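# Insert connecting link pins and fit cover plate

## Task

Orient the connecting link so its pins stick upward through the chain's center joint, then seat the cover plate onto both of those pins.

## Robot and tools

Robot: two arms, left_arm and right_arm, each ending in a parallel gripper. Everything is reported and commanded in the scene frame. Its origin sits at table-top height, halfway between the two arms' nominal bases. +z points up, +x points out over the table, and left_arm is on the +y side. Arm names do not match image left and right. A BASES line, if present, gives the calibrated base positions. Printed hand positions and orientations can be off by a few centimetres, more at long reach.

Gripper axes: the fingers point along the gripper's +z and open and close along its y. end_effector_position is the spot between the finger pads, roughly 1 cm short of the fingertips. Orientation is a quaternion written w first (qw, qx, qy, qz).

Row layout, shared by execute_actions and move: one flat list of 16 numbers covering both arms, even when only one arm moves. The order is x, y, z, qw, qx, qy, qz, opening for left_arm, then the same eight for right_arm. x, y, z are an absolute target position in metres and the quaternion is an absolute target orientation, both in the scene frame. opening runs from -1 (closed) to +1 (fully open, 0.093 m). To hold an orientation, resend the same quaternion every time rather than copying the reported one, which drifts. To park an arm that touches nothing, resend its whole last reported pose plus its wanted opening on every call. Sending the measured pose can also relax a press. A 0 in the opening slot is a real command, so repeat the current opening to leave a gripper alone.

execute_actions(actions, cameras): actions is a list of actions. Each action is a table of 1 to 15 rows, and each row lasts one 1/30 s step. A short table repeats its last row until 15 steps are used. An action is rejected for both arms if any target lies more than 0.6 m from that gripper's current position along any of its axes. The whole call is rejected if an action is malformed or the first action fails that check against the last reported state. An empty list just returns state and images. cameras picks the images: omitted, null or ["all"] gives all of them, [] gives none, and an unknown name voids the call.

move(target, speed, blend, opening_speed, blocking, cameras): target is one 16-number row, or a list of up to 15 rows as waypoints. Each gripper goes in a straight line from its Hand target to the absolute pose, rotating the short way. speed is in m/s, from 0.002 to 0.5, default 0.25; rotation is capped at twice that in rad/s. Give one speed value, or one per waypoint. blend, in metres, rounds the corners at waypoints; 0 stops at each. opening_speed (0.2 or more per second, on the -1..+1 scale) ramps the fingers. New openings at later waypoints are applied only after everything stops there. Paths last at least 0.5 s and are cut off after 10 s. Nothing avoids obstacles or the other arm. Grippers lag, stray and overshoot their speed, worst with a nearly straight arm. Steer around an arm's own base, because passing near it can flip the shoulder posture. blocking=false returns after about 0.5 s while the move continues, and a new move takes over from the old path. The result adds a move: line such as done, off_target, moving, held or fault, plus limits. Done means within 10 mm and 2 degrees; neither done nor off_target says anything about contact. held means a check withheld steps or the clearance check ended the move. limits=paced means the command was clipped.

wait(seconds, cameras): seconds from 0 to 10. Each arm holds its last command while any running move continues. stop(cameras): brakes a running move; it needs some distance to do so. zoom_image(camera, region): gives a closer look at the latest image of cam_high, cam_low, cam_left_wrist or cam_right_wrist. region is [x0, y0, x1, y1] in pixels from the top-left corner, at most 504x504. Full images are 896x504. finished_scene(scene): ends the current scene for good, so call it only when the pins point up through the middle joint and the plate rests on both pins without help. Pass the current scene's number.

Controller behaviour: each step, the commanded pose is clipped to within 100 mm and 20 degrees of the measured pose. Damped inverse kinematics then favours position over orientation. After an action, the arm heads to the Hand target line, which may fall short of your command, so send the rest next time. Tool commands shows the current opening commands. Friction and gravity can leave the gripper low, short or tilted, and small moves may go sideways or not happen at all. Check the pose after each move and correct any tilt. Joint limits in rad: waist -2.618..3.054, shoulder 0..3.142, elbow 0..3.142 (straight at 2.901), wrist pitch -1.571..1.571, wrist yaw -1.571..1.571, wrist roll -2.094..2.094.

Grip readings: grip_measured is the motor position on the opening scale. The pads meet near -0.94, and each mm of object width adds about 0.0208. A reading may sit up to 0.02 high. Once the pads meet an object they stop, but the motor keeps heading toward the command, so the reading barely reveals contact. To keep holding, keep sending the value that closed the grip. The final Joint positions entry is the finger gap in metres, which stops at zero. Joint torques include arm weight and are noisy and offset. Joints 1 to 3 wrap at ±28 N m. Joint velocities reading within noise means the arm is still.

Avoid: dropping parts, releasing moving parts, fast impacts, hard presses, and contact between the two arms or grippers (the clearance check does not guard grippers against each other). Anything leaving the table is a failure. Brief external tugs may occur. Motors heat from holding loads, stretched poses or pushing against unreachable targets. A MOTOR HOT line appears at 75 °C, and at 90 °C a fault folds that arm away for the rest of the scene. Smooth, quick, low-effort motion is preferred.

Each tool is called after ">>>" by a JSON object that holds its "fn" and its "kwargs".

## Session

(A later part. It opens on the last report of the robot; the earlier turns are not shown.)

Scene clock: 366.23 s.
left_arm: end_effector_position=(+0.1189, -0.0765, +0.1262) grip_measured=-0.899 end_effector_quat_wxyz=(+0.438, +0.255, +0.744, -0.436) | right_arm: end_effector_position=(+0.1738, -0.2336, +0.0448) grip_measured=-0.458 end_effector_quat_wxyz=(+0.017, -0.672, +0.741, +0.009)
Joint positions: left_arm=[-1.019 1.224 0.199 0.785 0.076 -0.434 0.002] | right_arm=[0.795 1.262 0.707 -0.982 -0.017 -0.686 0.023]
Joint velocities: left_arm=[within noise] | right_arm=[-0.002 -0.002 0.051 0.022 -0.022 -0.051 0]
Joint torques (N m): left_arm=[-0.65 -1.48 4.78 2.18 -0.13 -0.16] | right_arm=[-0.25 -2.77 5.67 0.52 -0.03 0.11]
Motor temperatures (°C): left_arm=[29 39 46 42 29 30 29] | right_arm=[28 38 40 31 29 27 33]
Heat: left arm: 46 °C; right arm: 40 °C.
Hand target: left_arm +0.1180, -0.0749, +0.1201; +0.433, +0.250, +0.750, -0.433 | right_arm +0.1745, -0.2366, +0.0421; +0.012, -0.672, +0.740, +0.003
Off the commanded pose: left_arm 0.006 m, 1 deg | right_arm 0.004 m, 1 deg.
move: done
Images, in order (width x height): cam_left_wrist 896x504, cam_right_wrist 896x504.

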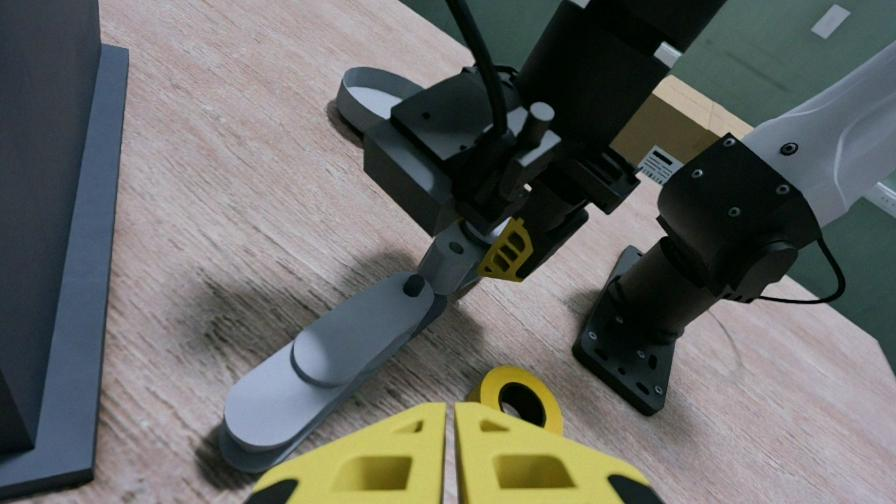

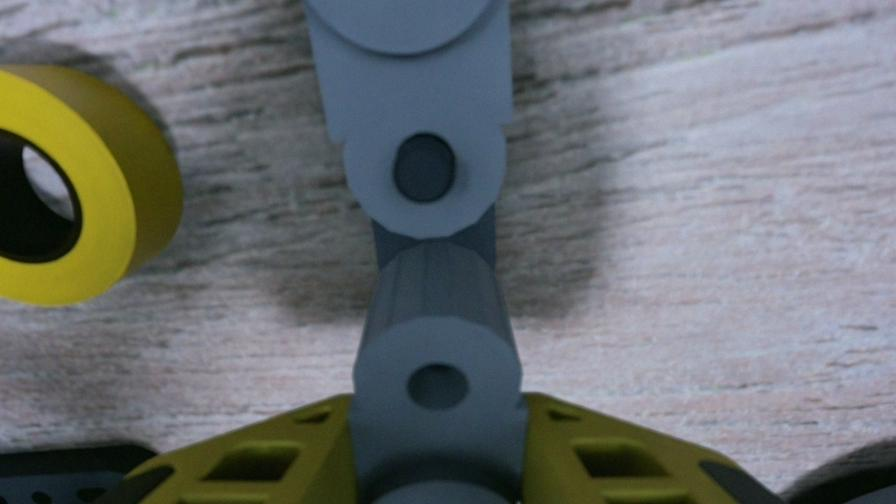

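>>> {"fn": "move", "kwargs": {"target": [0.118,-0.075,0.12,0.433,0.25,0.75,-0.433,-0.9,0.1745,-0.2364,0.022,0.0122,-0.6723,0.7402,0.0030,-0.85], "speed": 0.05, "cameras": ["cam_left_wrist","cam_right_wrist"]}}

>>> {"fn": "zoom_image", "kwargs": {"camera": "cam_left_wrist", "region": [380, 200, 500, 335]}}

Scene clock: 367.33 s.
left_arm: end_effector_position=(+0.1189, -0.0765, +0.1262) grip_measured=-0.899 end_effector_quat_wxyz=(+0.438, +0.255, +0.744, -0.436) | right_arm: end_effector_position=(+0.1740, -0.2333, +0.0277) grip_measured=-0.458 end_effector_quat_wxyz=(+0.017, -0.672, +0.741, +0.009)
Joint positions: left_arm=[-1.019 1.224 0.199 0.785 0.076 -0.434 0.002] | right_arm=[0.795 1.292 0.655 -0.9 -0.017 -0.686 0.023]
Joint velocities: within noise
Joint torques (N m): left_arm=[-0.66 -1.5 4.82 2.18 -0.13 -0.16] | right_arm=[-0.2 -2.43 4.77 0.64 -0.03 0.13]
Motor temperatures (°C): left_arm=[29 39 46 42 29 30 29] | right_arm=[28 38 40 31 29 27 33]
Heat: left arm: 46 °C; right arm: 40 °C.
Hand target: left_arm +0.1180, -0.0749, +0.1201; +0.433, +0.250, +0.750, -0.433 | right_arm +0.1743, -0.2364, +0.0223; +0.012, -0.672, +0.740, +0.003
Off the commanded pose: left_arm 0.006 m, 1 deg | right_arm 0.007 m, 1 deg.
move: done
Images, in order (width x height): cam_left_wrist 896x504, cam_right_wrist 896x504.

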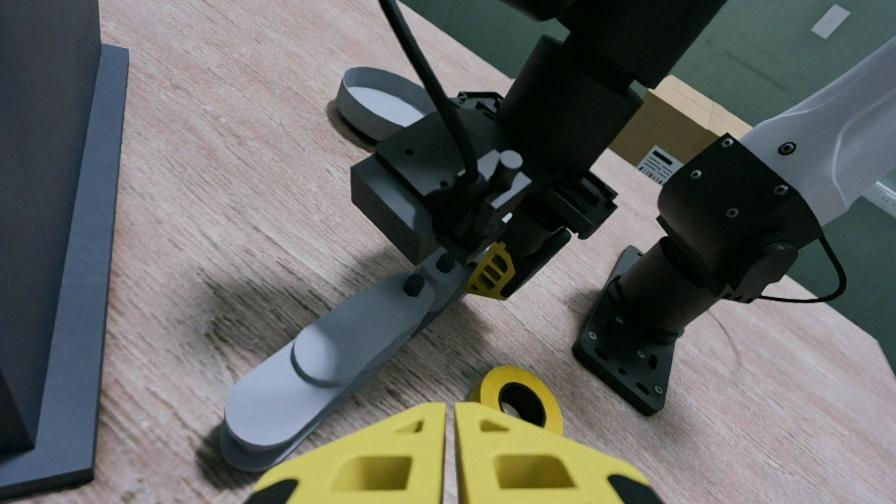

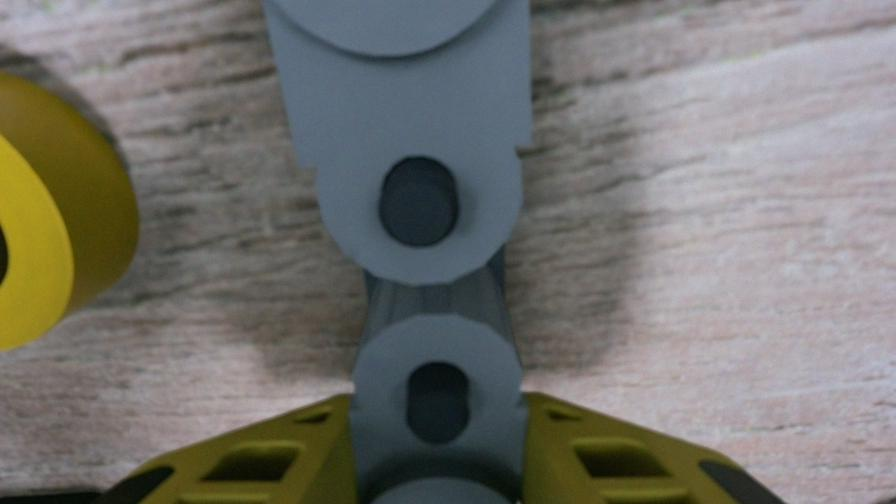

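Scaled by 3.733 from the camera's 896x504 image, which has a finer 1280x720 frame.

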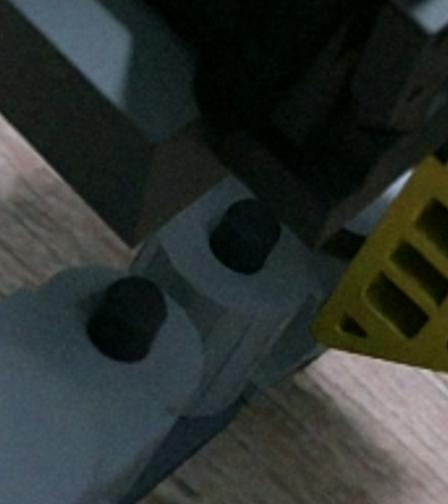

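>>> {"fn": "move", "kwargs": {"target": [0.118,-0.075,0.12,0.433,0.25,0.75,-0.433,-0.9,0.1745,-0.2364,0.014,0.0122,-0.6723,0.7402,0.0030,-0.85], "speed": 0.05, "cameras": ["cam_left_wrist","cam_right_wrist"]}}

>>> {"fn": "zoom_image", "kwargs": {"camera": "cam_left_wrist", "region": [380, 200, 500, 335]}}

Scene clock: 368.50 s.
left_arm: end_effector_position=(+0.1189, -0.0765, +0.1262) grip_measured=-0.899 end_effector_quat_wxyz=(+0.438, +0.255, +0.744, -0.436) | right_arm: end_effector_position=(+0.1741, -0.2333, +0.0269) grip_measured=-0.458 end_effector_quat_wxyz=(+0.018, -0.672, +0.741, +0.009)
Joint positions: left_arm=[-1.019 1.224 0.199 0.785 0.076 -0.434 0.002] | right_arm=[0.795 1.292 0.652 -0.895 -0.017 -0.686 0.023]
Joint velocities: within noise
Joint torques (N m): left_arm=[-0.68 -1.47 4.81 2.18 -0.13 -0.16] | right_arm=[-0.18 -1.16 3.11 0.92 -0.03 0.13]
Motor temperatures (°C): left_arm=[29 39 46 42 29 30 29] | right_arm=[28 38 40 31 29 27 33]
Heat: left arm: 46 °C; right arm: 40 °C.
Hand target: left_arm +0.1180, -0.0749, +0.1201; +0.433, +0.250, +0.750, -0.433 | right_arm +0.1739, -0.2369, +0.0151; +0.012, -0.672, +0.740, +0.003
Off the commanded pose: left_arm 0.006 m, 1 deg | right_arm 0.013 m, 1 deg.
move: off_target (right_arm)
Images, in order (width x height): cam_left_wrist 896x504, cam_right_wrist 896x504.

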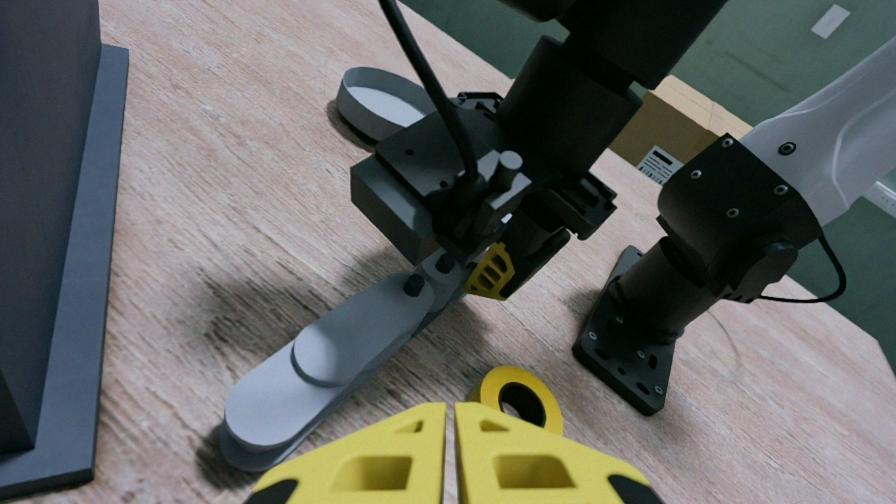

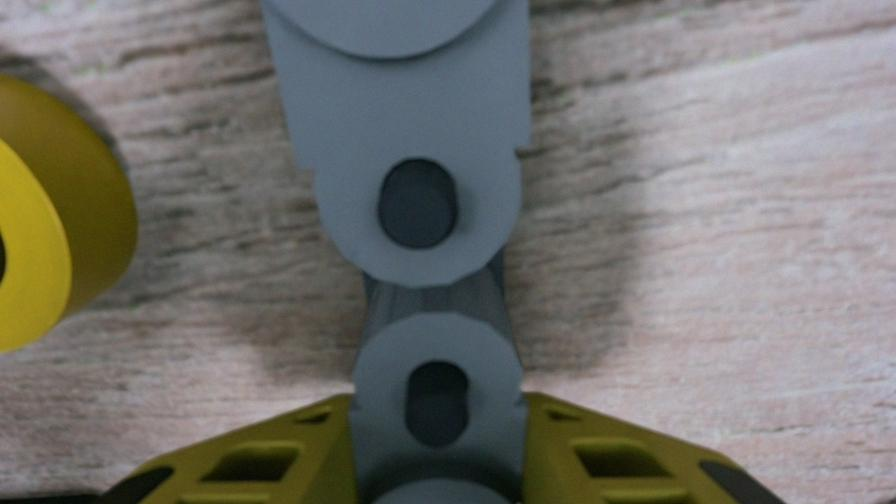

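Scaled by 3.733 from the camera's 896x504 image, which has a finer 1280x720 frame.

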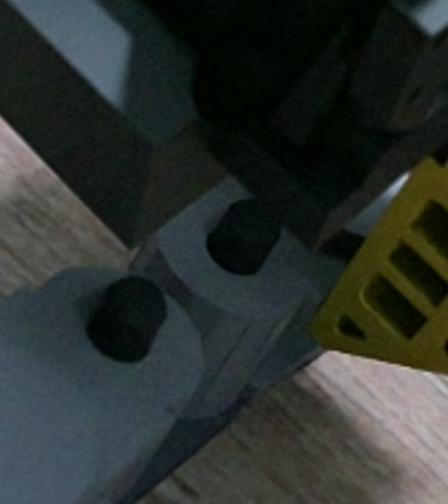

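>>> {"fn": "move", "kwargs": {"target": [0.118,-0.075,0.12,0.433,0.25,0.75,-0.433,-0.9,0.1745,-0.2364,0.020,0.0122,-0.6723,0.7402,0.0030,-0.1], "speed": 0.05, "opening_speed": 1.0, "cameras": ["cam_right_wrist"]}}

>>> {"fn": "move", "kwargs": {"target": [0.118,-0.075,0.12,0.433,0.25,0.75,-0.433,-0.9,0.1745,-0.2364,0.10,0.0122,-0.6723,0.7402,0.0030,-0.1], "speed": 0.08}}

Scene clock: 369.90 s.
left_arm: end_effector_position=(+0.1189, -0.0765, +0.1262) grip_measured=-0.899 end_effector_quat_wxyz=(+0.438, +0.255, +0.744, -0.436) | right_arm: end_effector_position=(+0.1758, -0.2322, +0.0261) grip_measured=-0.103 end_effector_quat_wxyz=(+0.023, -0.672, +0.740, +0.008)
Joint positions: left_arm=[-1.019 1.224 0.199 0.785 0.076 -0.434 0.002] | right_arm=[0.795 1.292 0.648 -0.881 -0.014 -0.686 0.04]
Joint velocities: within noise
Joint torques (N m): left_arm=[-0.66 -1.5 4.81 2.18 -0.13 -0.16] | right_arm=[-0.18 -2.03 4.93 0.57 -0.03 0.13]
Motor temperatures (°C): left_arm=[29 38 46 42 29 30 29] | right_arm=[28 38 40 31 29 27 33]
Heat: left arm: 46 °C; right arm: 40 °C.
Hand target: left_arm +0.1180, -0.0749, +0.1201; +0.433, +0.250, +0.750, -0.433 | right_arm +0.1744, -0.2364, +0.0203; +0.012, -0.672, +0.740, +0.003
Off the commanded pose: left_arm 0.006 m, 1 deg | right_arm 0.007 m, 1 deg.
move: done
Images, in order (width x height): cam_right_wrist 896x504.

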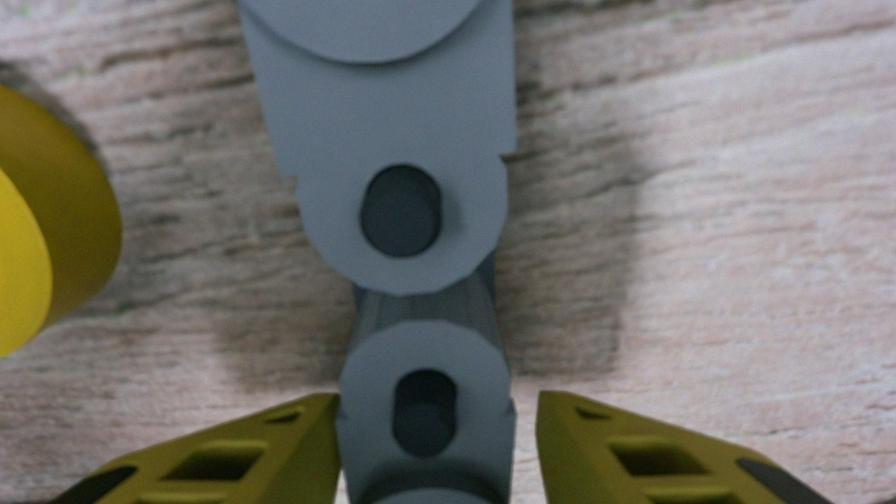

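Scene clock: 371.60 s.
left_arm: end_effector_position=(+0.1189, -0.0765, +0.1262) grip_measured=-0.899 end_effector_quat_wxyz=(+0.438, +0.255, +0.744, -0.436) | right_arm: end_effector_position=(+0.1711, -0.2371, +0.0924) grip_measured=-0.103 end_effector_quat_wxyz=(+0.001, -0.672, +0.741, +0.007)
Joint positions: left_arm=[-1.019 1.224 0.199 0.785 0.076 -0.434 0.002] | right_arm=[0.795 1.233 0.882 -1.218 -0.013 -0.686 0.04]
Joint velocities: within noise
Joint torques (N m): left_arm=[-0.65 -1.51 4.81 2.17 -0.13 -0.16] | right_arm=[-0.2 -4.78 8.12 0.29 -0.06 0.12]
Motor temperatures (°C): left_arm=[29 38 46 43 29 30 29] | right_arm=[28 38 40 31 29 27 33]
Heat: left arm: 46 °C; right arm: 40 °C.
Hand target: left_arm +0.1180, -0.0749, +0.1201; +0.433, +0.250, +0.750, -0.433 | right_arm +0.1744, -0.2364, +0.0998; +0.012, -0.672, +0.740, +0.003
Off the commanded pose: left_arm 0.006 m, 1 deg | right_arm 0.008 m, 1 deg.
move: done

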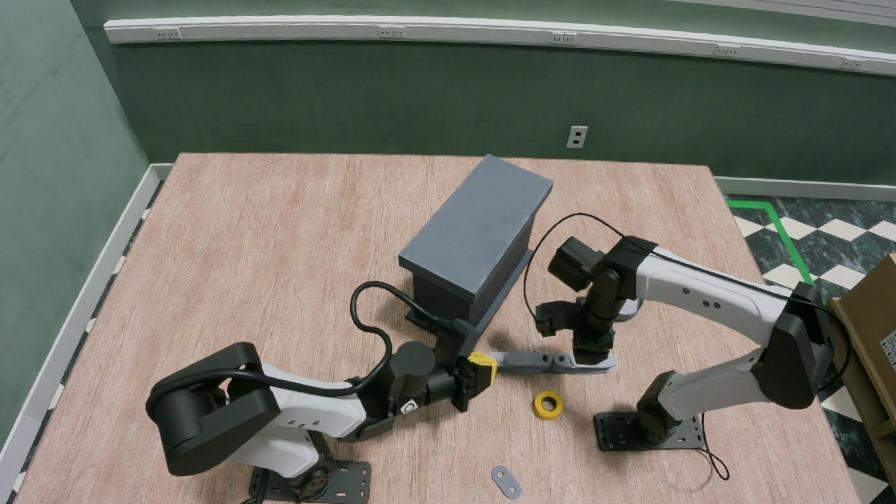

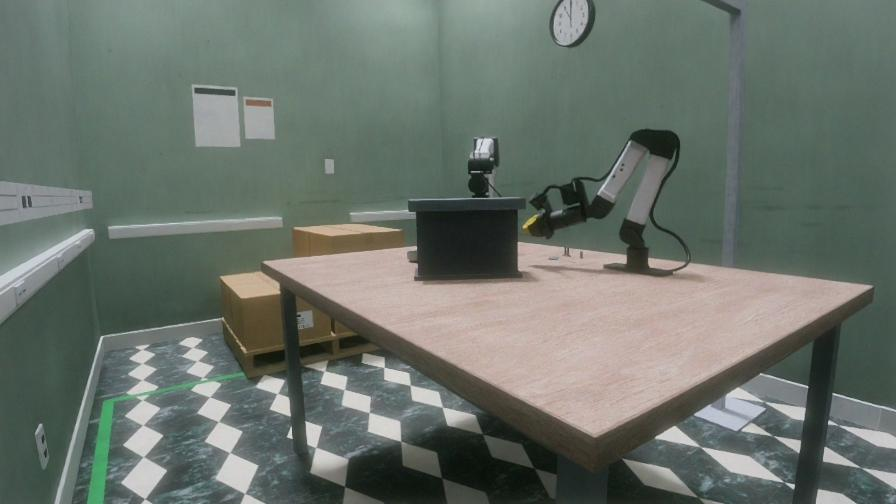

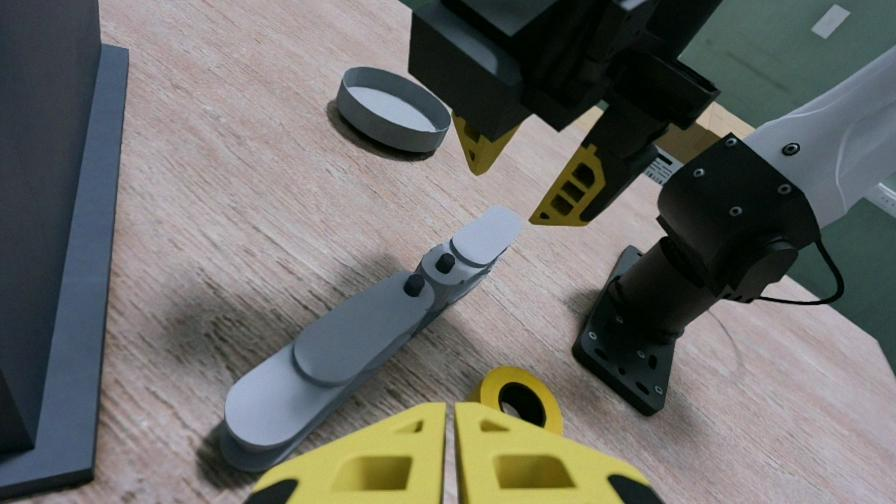

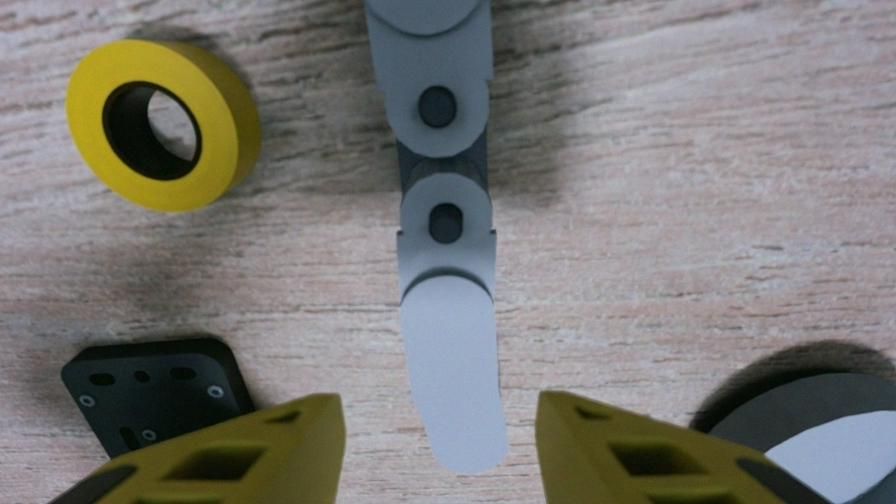

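>>> {"fn": "move", "kwargs": {"target": [[0.125,0.0,0.16,0.433,0.25,0.75,-0.433,-0.9,0.165,-0.225,0.15,0,-0.6756,0.7373,0,0.0],[0.13,0.04,0.20,0.433,0.25,0.75,-0.433,-0.9,0.085,-0.125,0.15,0,-0.5,0.866,0,0.05],[0.13,0.04,0.20,0.433,0.25,0.75,-0.433,-0.9,-0.055,-0.125,0.12,0,-0.3173,0.9483,0,0.05]], "speed": 0.2, "blend": 0.03}}

Scene clock: 378.07 s.
left_arm: end_effector_position=(+0.1314, +0.0395, +0.1931) grip_measured=-0.899 end_effector_quat_wxyz=(+0.430, +0.244, +0.754, -0.433) | right_arm: end_effector_position=(-0.0540, -0.1262, +0.1244) grip_measured=+0.047 end_effector_quat_wxyz=(-0.003, -0.319, +0.948, +0.005)
Joint positions: left_arm=[-0.361 0.509 0.342 -0.171 0.695 -0.255 0.002] | right_arm=[1.956 1.521 1.239 -1.28 -0.006 1.298 0.047]
Joint velocities: within noise
Joint torques (N m): left_arm=[0.29 0.7 8.9 1.73 0.23 0.14] | right_arm=[0.4 -4.88 6.06 0.47 0.01 0.27]
Motor temperatures (°C): left_arm=[29 38 46 42 29 30 29] | right_arm=[28 38 40 31 29 27 33]
Heat: left arm: 46 °C; right arm: 40 °C.
Hand target: left_arm +0.1301, +0.0399, +0.1998; +0.433, +0.250, +0.750, -0.433 | right_arm -0.0550, -0.1251, +0.1200; +0.000, -0.317, +0.948, +0.000
Off the commanded pose: left_arm 0.007 m, 1 deg | right_arm 0.005 m, 1 deg.
move: done; blend cut to 0 m at target 2

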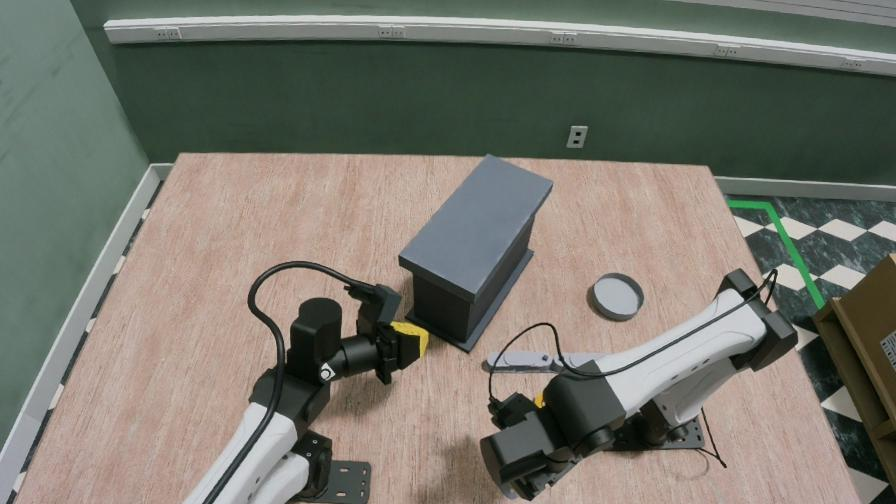

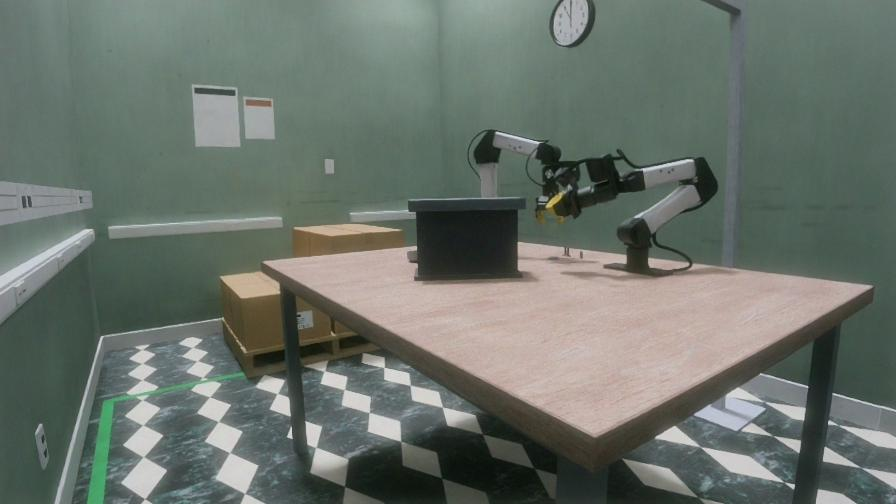

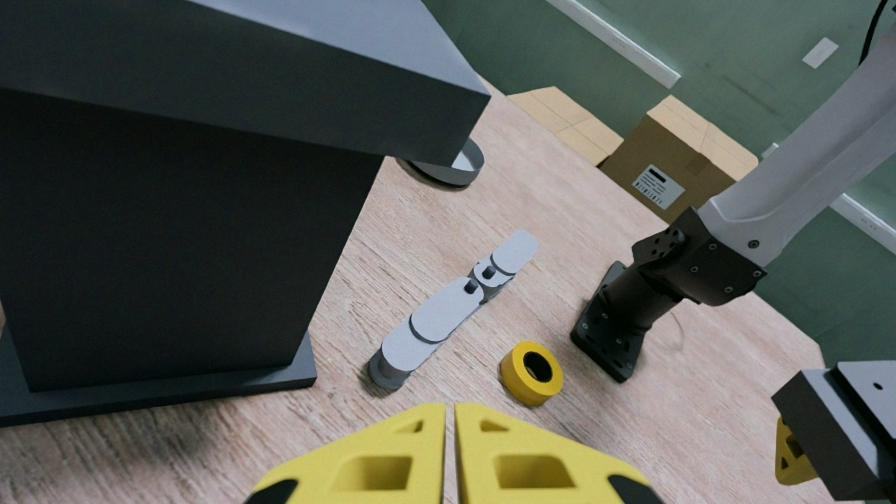

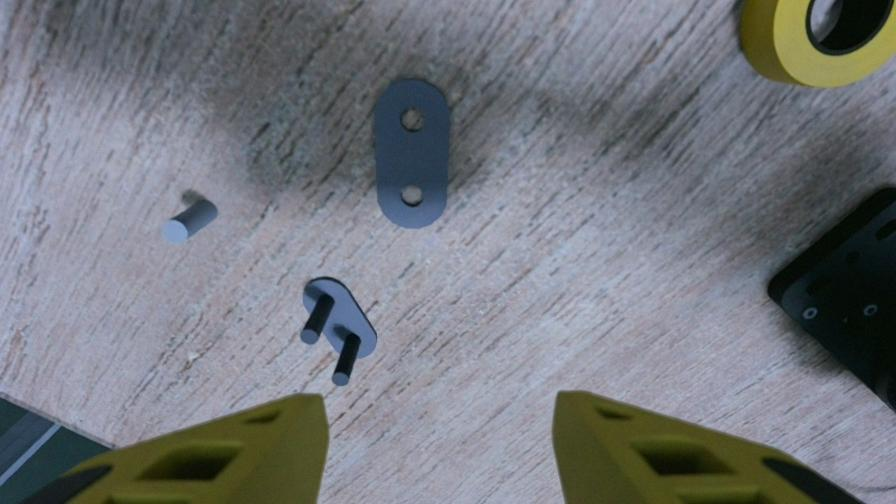

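>>> {"fn": "move", "kwargs": {"target": [0.13,0.04,0.20,0.433,0.25,0.75,-0.433,-0.9,-0.050,-0.106,0.05,0,-0.2982,0.9545,0,0.05], "speed": 0.12, "cameras": ["cam_right_wrist"]}}

Scene clock: 380.67 s.
left_arm: end_effector_position=(+0.1313, +0.0395, +0.1930) grip_measured=-0.899 end_effector_quat_wxyz=(+0.430, +0.243, +0.754, -0.433) | right_arm: end_effector_position=(-0.0534, -0.1053, +0.0566) grip_measured=+0.047 end_effector_quat_wxyz=(-0.003, -0.305, +0.952, +0.008)
Joint positions: left_arm=[-0.361 0.509 0.342 -0.171 0.695 -0.255 0.002] | right_arm=[1.927 1.634 1.079 -0.999 -0.005 1.298 0.047]
Joint velocities: within noise
Joint torques (N m): left_arm=[0.29 0.73 8.9 1.73 0.22 0.14] | right_arm=[-0.58 -5.79 5.24 0.5 0.01 0.23]
Motor temperatures (°C): left_arm=[29 38 46 42 29 30 29] | right_arm=[28 38 40 31 29 27 33]
Heat: left arm: 46 °C; right arm: 40 °C.
Hand target: left_arm +0.1301, +0.0399, +0.1998; +0.433, +0.250, +0.750, -0.433 | right_arm -0.0500, -0.1061, +0.0502; +0.000, -0.298, +0.954, +0.000
Off the commanded pose: left_arm 0.007 m, 1 deg | right_arm 0.007 m, 1 deg.
move: done
Images, in order (width x height): cam_right_wrist 896x504.

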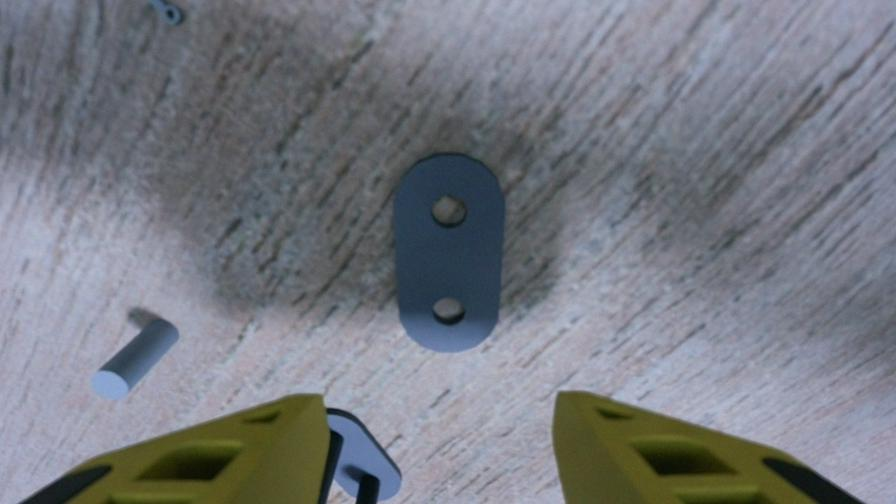

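>>> {"fn": "move", "kwargs": {"target": [[0.13,0.04,0.20,0.433,0.25,0.75,-0.433,-0.9,-0.0435,-0.1031,0.04,0,-0.2982,0.9545,0,0.05],[0.13,0.04,0.20,0.433,0.25,0.75,-0.433,-0.9,-0.0435,-0.1031,0.013,0,-0.2982,0.9545,0,0.05]], "speed": 0.08, "cameras": ["cam_right_wrist"]}}

Scene clock: 382.70 s.
left_arm: end_effector_position=(+0.1313, +0.0395, +0.1930) grip_measured=-0.899 end_effector_quat_wxyz=(+0.430, +0.243, +0.754, -0.433) | right_arm: end_effector_position=(-0.0468, -0.1010, +0.0199) grip_measured=+0.047 end_effector_quat_wxyz=(-0.003, -0.297, +0.955, +0.009)
Joint positions: left_arm=[-0.361 0.509 0.342 -0.171 0.695 -0.255 0.002] | right_arm=[1.9 1.695 0.989 -0.847 -0.005 1.289 0.047]
Joint velocities: within noise
Joint torques (N m): left_arm=[0.27 0.73 8.91 1.73 0.23 0.15] | right_arm=[-0.49 -5.97 4.92 0.49 0 0.07]
Motor temperatures (°C): left_arm=[29 38 47 42 29 30 29] | right_arm=[28 38 40 31 29 27 32]
Heat: left arm: 47 °C; right arm: 40 °C.
Hand target: left_arm +0.1301, +0.0399, +0.1998; +0.433, +0.250, +0.750, -0.433 | right_arm -0.0436, -0.1032, +0.0132; +0.000, -0.298, +0.954, +0.000
Off the commanded pose: left_arm 0.007 m, 1 deg | right_arm 0.008 m, 1 deg.
move: done
Images, in order (width x height): cam_right_wrist 896x504.

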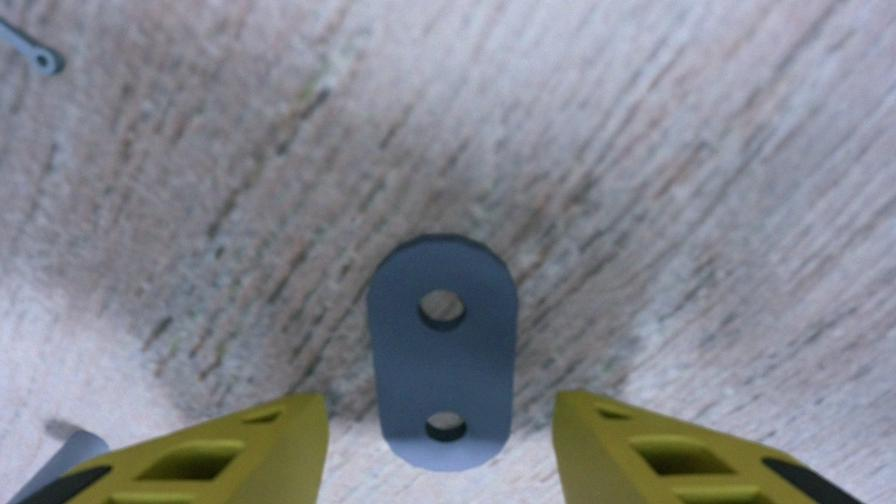

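>>> {"fn": "move", "kwargs": {"target": [0.13,0.04,0.20,0.433,0.25,0.75,-0.433,-0.9,-0.0412,-0.1015,0.002,0,-0.3050,0.9523,0,0.05], "speed": 0.05, "cameras": ["cam_right_wrist"]}}

Scene clock: 384.13 s.
left_arm: end_effector_position=(+0.1313, +0.0395, +0.1930) grip_measured=-0.899 end_effector_quat_wxyz=(+0.430, +0.243, +0.754, -0.433) | right_arm: end_effector_position=(-0.0449, -0.1006, +0.0103) grip_measured=+0.048 end_effector_quat_wxyz=(-0.002, -0.304, +0.953, +0.007)
Joint positions: left_arm=[-0.361 0.509 0.342 -0.171 0.695 -0.255 0.002] | right_arm=[1.893 1.716 0.971 -0.812 -0.005 1.268 0.047]
Joint velocities: within noise
Joint torques (N m): left_arm=[0.28 0.73 8.92 1.73 0.23 0.14] | right_arm=[-0.69 -5.76 4.57 0.57 0 0.05]
Motor temperatures (°C): left_arm=[29 37 47 42 29 30 29] | right_arm=[28 38 40 31 29 27 32]
Heat: left arm: 47 °C; right arm: 40 °C.
Hand target: left_arm +0.1301, +0.0399, +0.1998; +0.433, +0.250, +0.750, -0.433 | right_arm -0.0412, -0.1017, +0.0023; +0.000, -0.305, +0.952, +0.000
Off the commanded pose: left_arm 0.007 m, 1 deg | right_arm 0.009 m, 1 deg.
move: done
Images, in order (width x height): cam_right_wrist 896x504.

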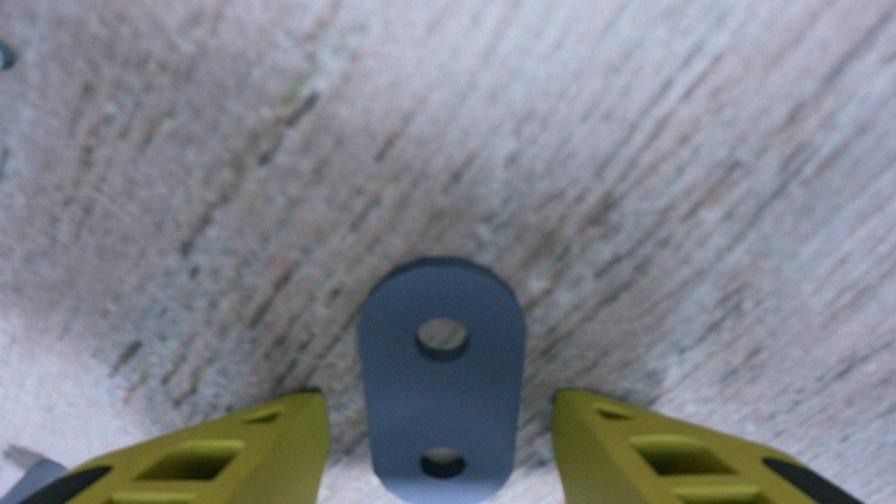

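>>> {"fn": "move", "kwargs": {"target": [0.13,0.04,0.20,0.433,0.25,0.75,-0.433,-0.9,-0.0412,-0.1015,0.002,0,-0.3050,0.9523,0,-0.85], "speed": 0.05, "opening_speed": 0.8, "cameras": ["cam_right_wrist"]}}

Scene clock: 385.97 s.
left_arm: end_effector_position=(+0.1313, +0.0395, +0.1930) grip_measured=-0.899 end_effector_quat_wxyz=(+0.430, +0.243, +0.754, -0.433) | right_arm: end_effector_position=(-0.0454, -0.0991, +0.0103) grip_measured=-0.456 end_effector_quat_wxyz=(-0.002, -0.305, +0.952, +0.010)
Joint positions: left_arm=[-0.361 0.509 0.342 -0.171 0.695 -0.255 0.002] | right_arm=[1.893 1.716 0.971 -0.805 -0.005 1.265 0.023]
Joint velocities: within noise
Joint torques (N m): left_arm=[0.28 0.72 8.88 1.73 0.23 0.15] | right_arm=[-0.7 -5.78 4.59 0.53 0 0.07]
Motor temperatures (°C): left_arm=[29 37 47 41 29 30 29] | right_arm=[28 38 40 31 29 27 32]
Heat: left arm: 47 °C; right arm: 40 °C.
Hand target: left_arm +0.1301, +0.0399, +0.1998; +0.433, +0.250, +0.750, -0.433 | right_arm -0.0413, -0.1017, +0.0023; +0.000, -0.305, +0.952, +0.000
Off the commanded pose: left_arm 0.007 m, 1 deg | right_arm 0.010 m, 1 deg.
move: done
Images, in order (width x height): cam_right_wrist 896x504.

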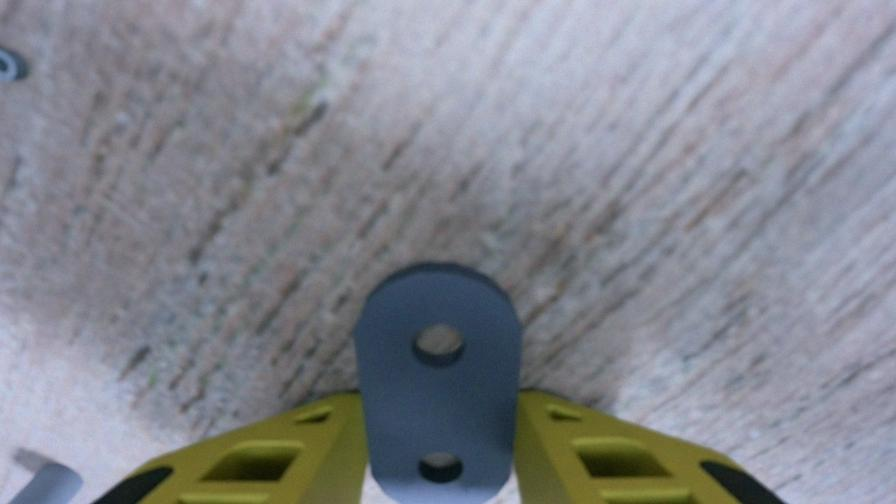

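>>> {"fn": "move", "kwargs": {"target": [[0.13,0.04,0.20,0.433,0.25,0.75,-0.433,-0.9,-0.0412,-0.1015,0.13,0,-0.3050,0.9523,0,-0.85],[0.13,0.04,0.20,0.433,0.25,0.75,-0.433,-0.9,0.085,-0.125,0.15,0,-0.5,0.866,0,-0.85],[0.13,0.04,0.20,0.433,0.25,0.75,-0.433,-0.9,0.175,-0.236,0.11,0,-0.6756,0.7373,0,-0.85]], "speed": 0.2, "blend": 0.03}}

Scene clock: 390.47 s.
left_arm: end_effector_position=(+0.1313, +0.0395, +0.1930) grip_measured=-0.899 end_effector_quat_wxyz=(+0.430, +0.243, +0.754, -0.433) | right_arm: end_effector_position=(+0.1756, -0.2351, +0.1100) grip_measured=-0.456 end_effector_quat_wxyz=(+0.007, +0.675, -0.738, +0.004)
Joint positions: left_arm=[-0.361 0.509 0.342 -0.171 0.695 -0.255 0.002] | right_arm=[0.804 1.262 0.972 -1.295 0.008 -0.685 0.023]
Joint velocities: within noise
Joint torques (N m): left_arm=[0.29 0.73 8.88 1.73 0.23 0.15] | right_arm=[-0.64 -5.48 5.26 0.44 -0.19 0.09]
Motor temperatures (°C): left_arm=[29 37 47 41 29 30 29] | right_arm=[28 38 40 31 29 27 33]
Heat: left arm: 47 °C; right arm: 40 °C.
Hand target: left_arm +0.1301, +0.0399, +0.1998; +0.433, +0.250, +0.750, -0.433 | right_arm +0.1750, -0.2360, +0.1099; +0.000, -0.676, +0.737, +0.000
Off the commanded pose: left_arm 0.007 m, 1 deg | right_arm 0.001 m, 1 deg.
move: done

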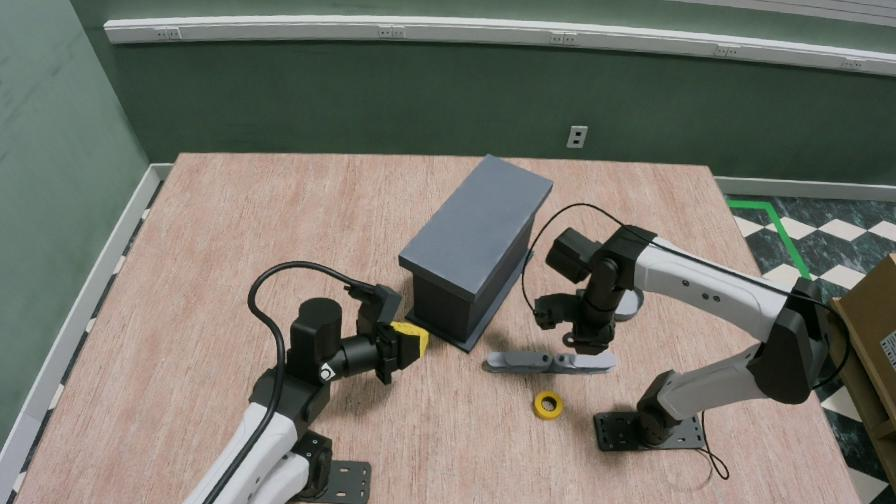

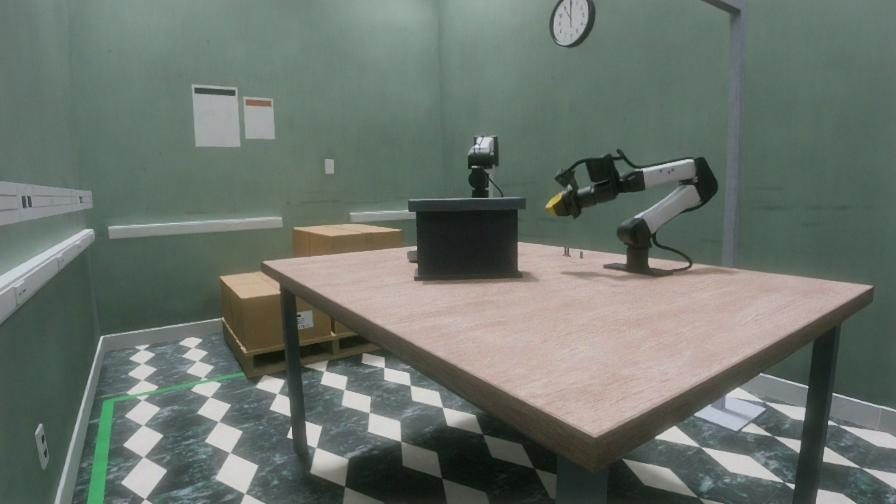

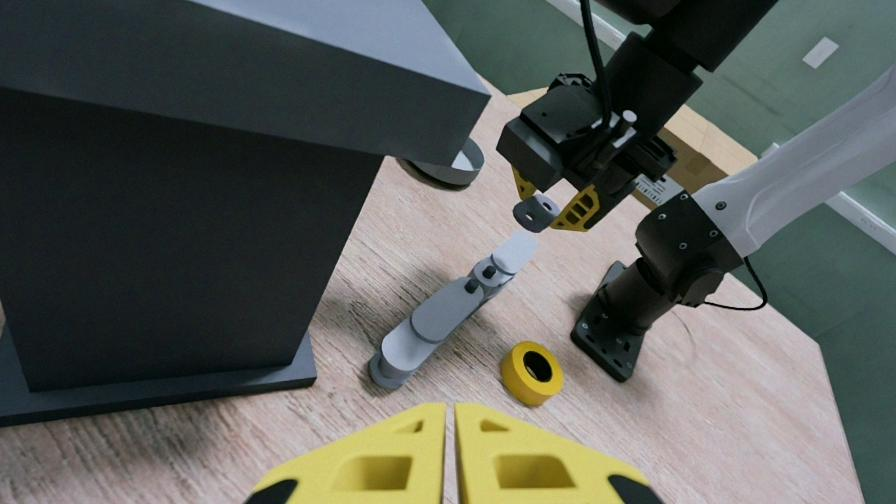

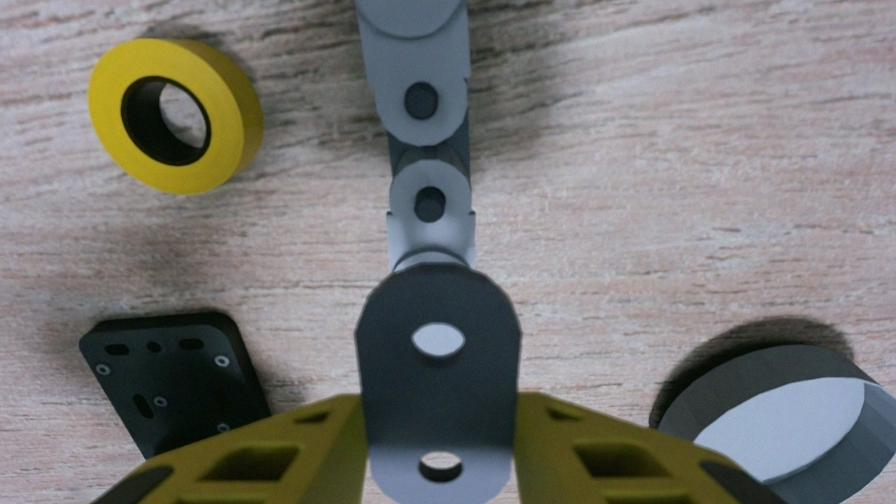

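>>> {"fn": "move", "kwargs": {"target": [0.120,-0.09,0.12,0.433,0.25,0.75,-0.433,-0.9,0.1745,-0.236,0.095,0.0009,-0.6947,0.7193,0.0120,-0.85], "speed": 0.15}}

>>> {"fn": "zoom_image", "kwargs": {"camera": "cam_right_wrist", "region": [340, 50, 540, 300]}}

Scene clock: 393.90 s.
left_arm: end_effector_position=(+0.1201, -0.0905, +0.1240) grip_measured=-0.899 end_effector_quat_wxyz=(+0.436, +0.256, +0.745, -0.435) | right_arm: end_effector_position=(+0.1750, -0.2352, +0.0951) grip_measured=-0.456 end_effector_quat_wxyz=(+0.006, +0.694, -0.720, -0.008)
Joint positions: left_arm=[-1.049 1.306 0.239 0.822 0.047 -0.441 0.002] | right_arm=[0.785 1.262 0.913 -1.233 -0.016 -0.758 0.023]
Joint velocities: within noise
Joint torques (N m): left_arm=[-0.65 -1.95 5.11 2.17 -0.14 -0.17] | right_arm=[-0.65 -5.35 5.27 0.46 -0.21 0.07]
Motor temperatures (°C): left_arm=[29 37 47 41 29 30 29] | right_arm=[28 38 40 31 29 27 33]
Heat: left arm: 47 °C; right arm: 40 °C.
Hand target: left_arm +0.1199, -0.0900, +0.1201; +0.433, +0.250, +0.750, -0.433 | right_arm +0.1745, -0.2360, +0.0950; -0.001, +0.695, -0.719, -0.012
Off the commanded pose: left_arm 0.004 m, 1 deg | right_arm 0.001 m, 1 deg.
move: done

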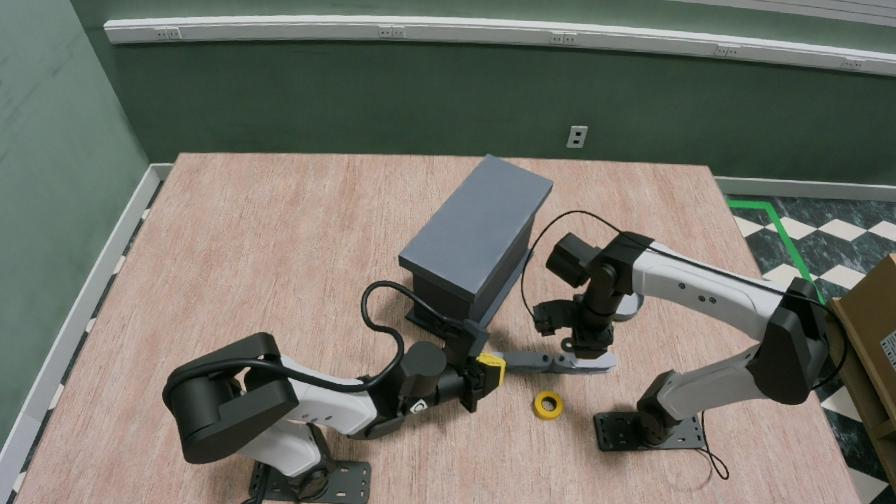

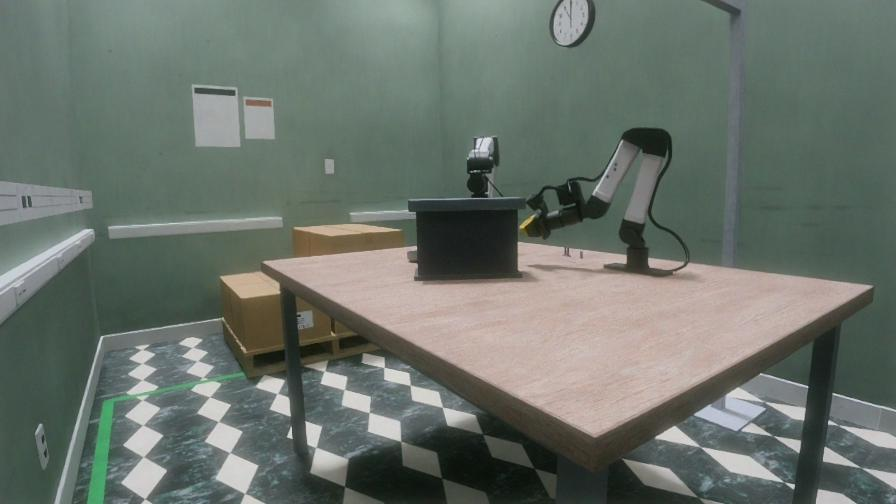

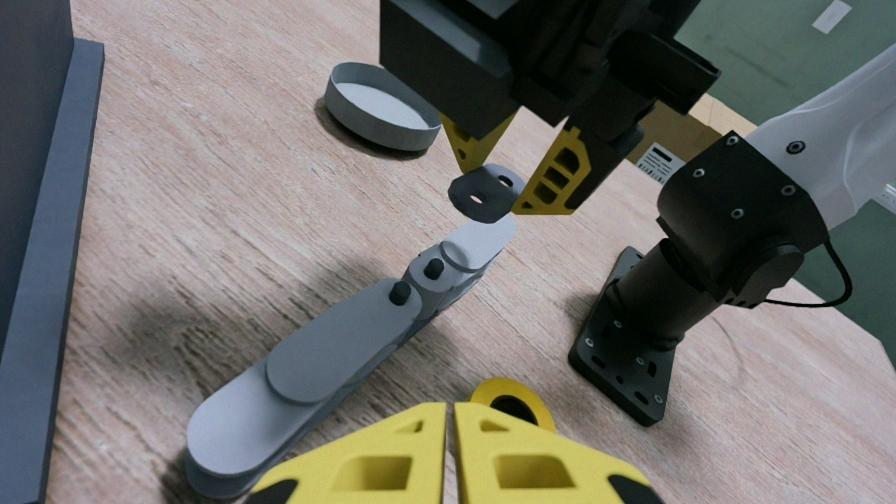

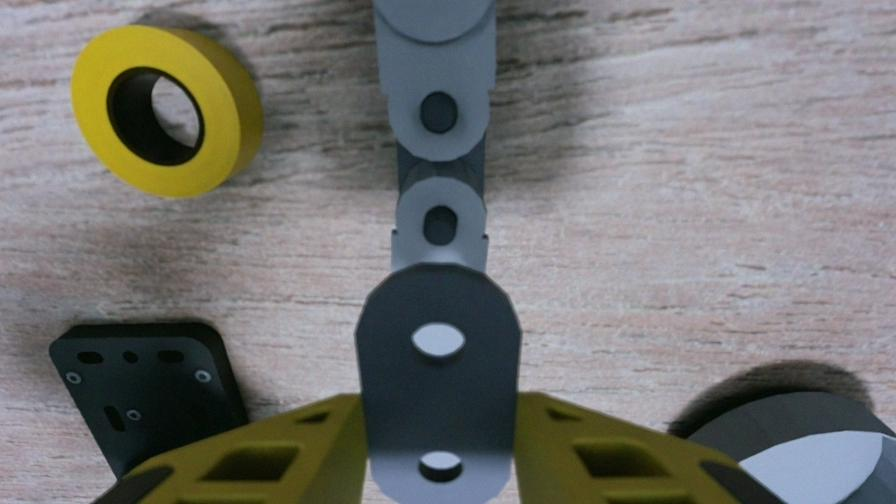

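Scaled by 2.016 from the camera's 896x504 image, which has a finer 1280x720 frame.

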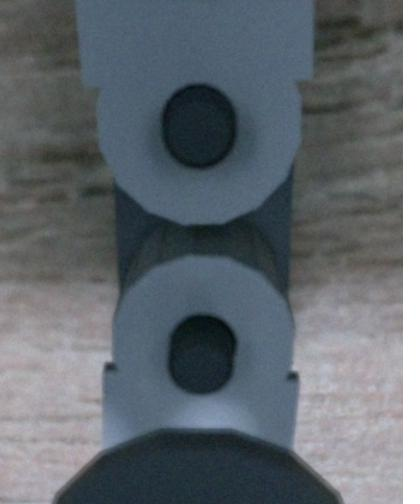

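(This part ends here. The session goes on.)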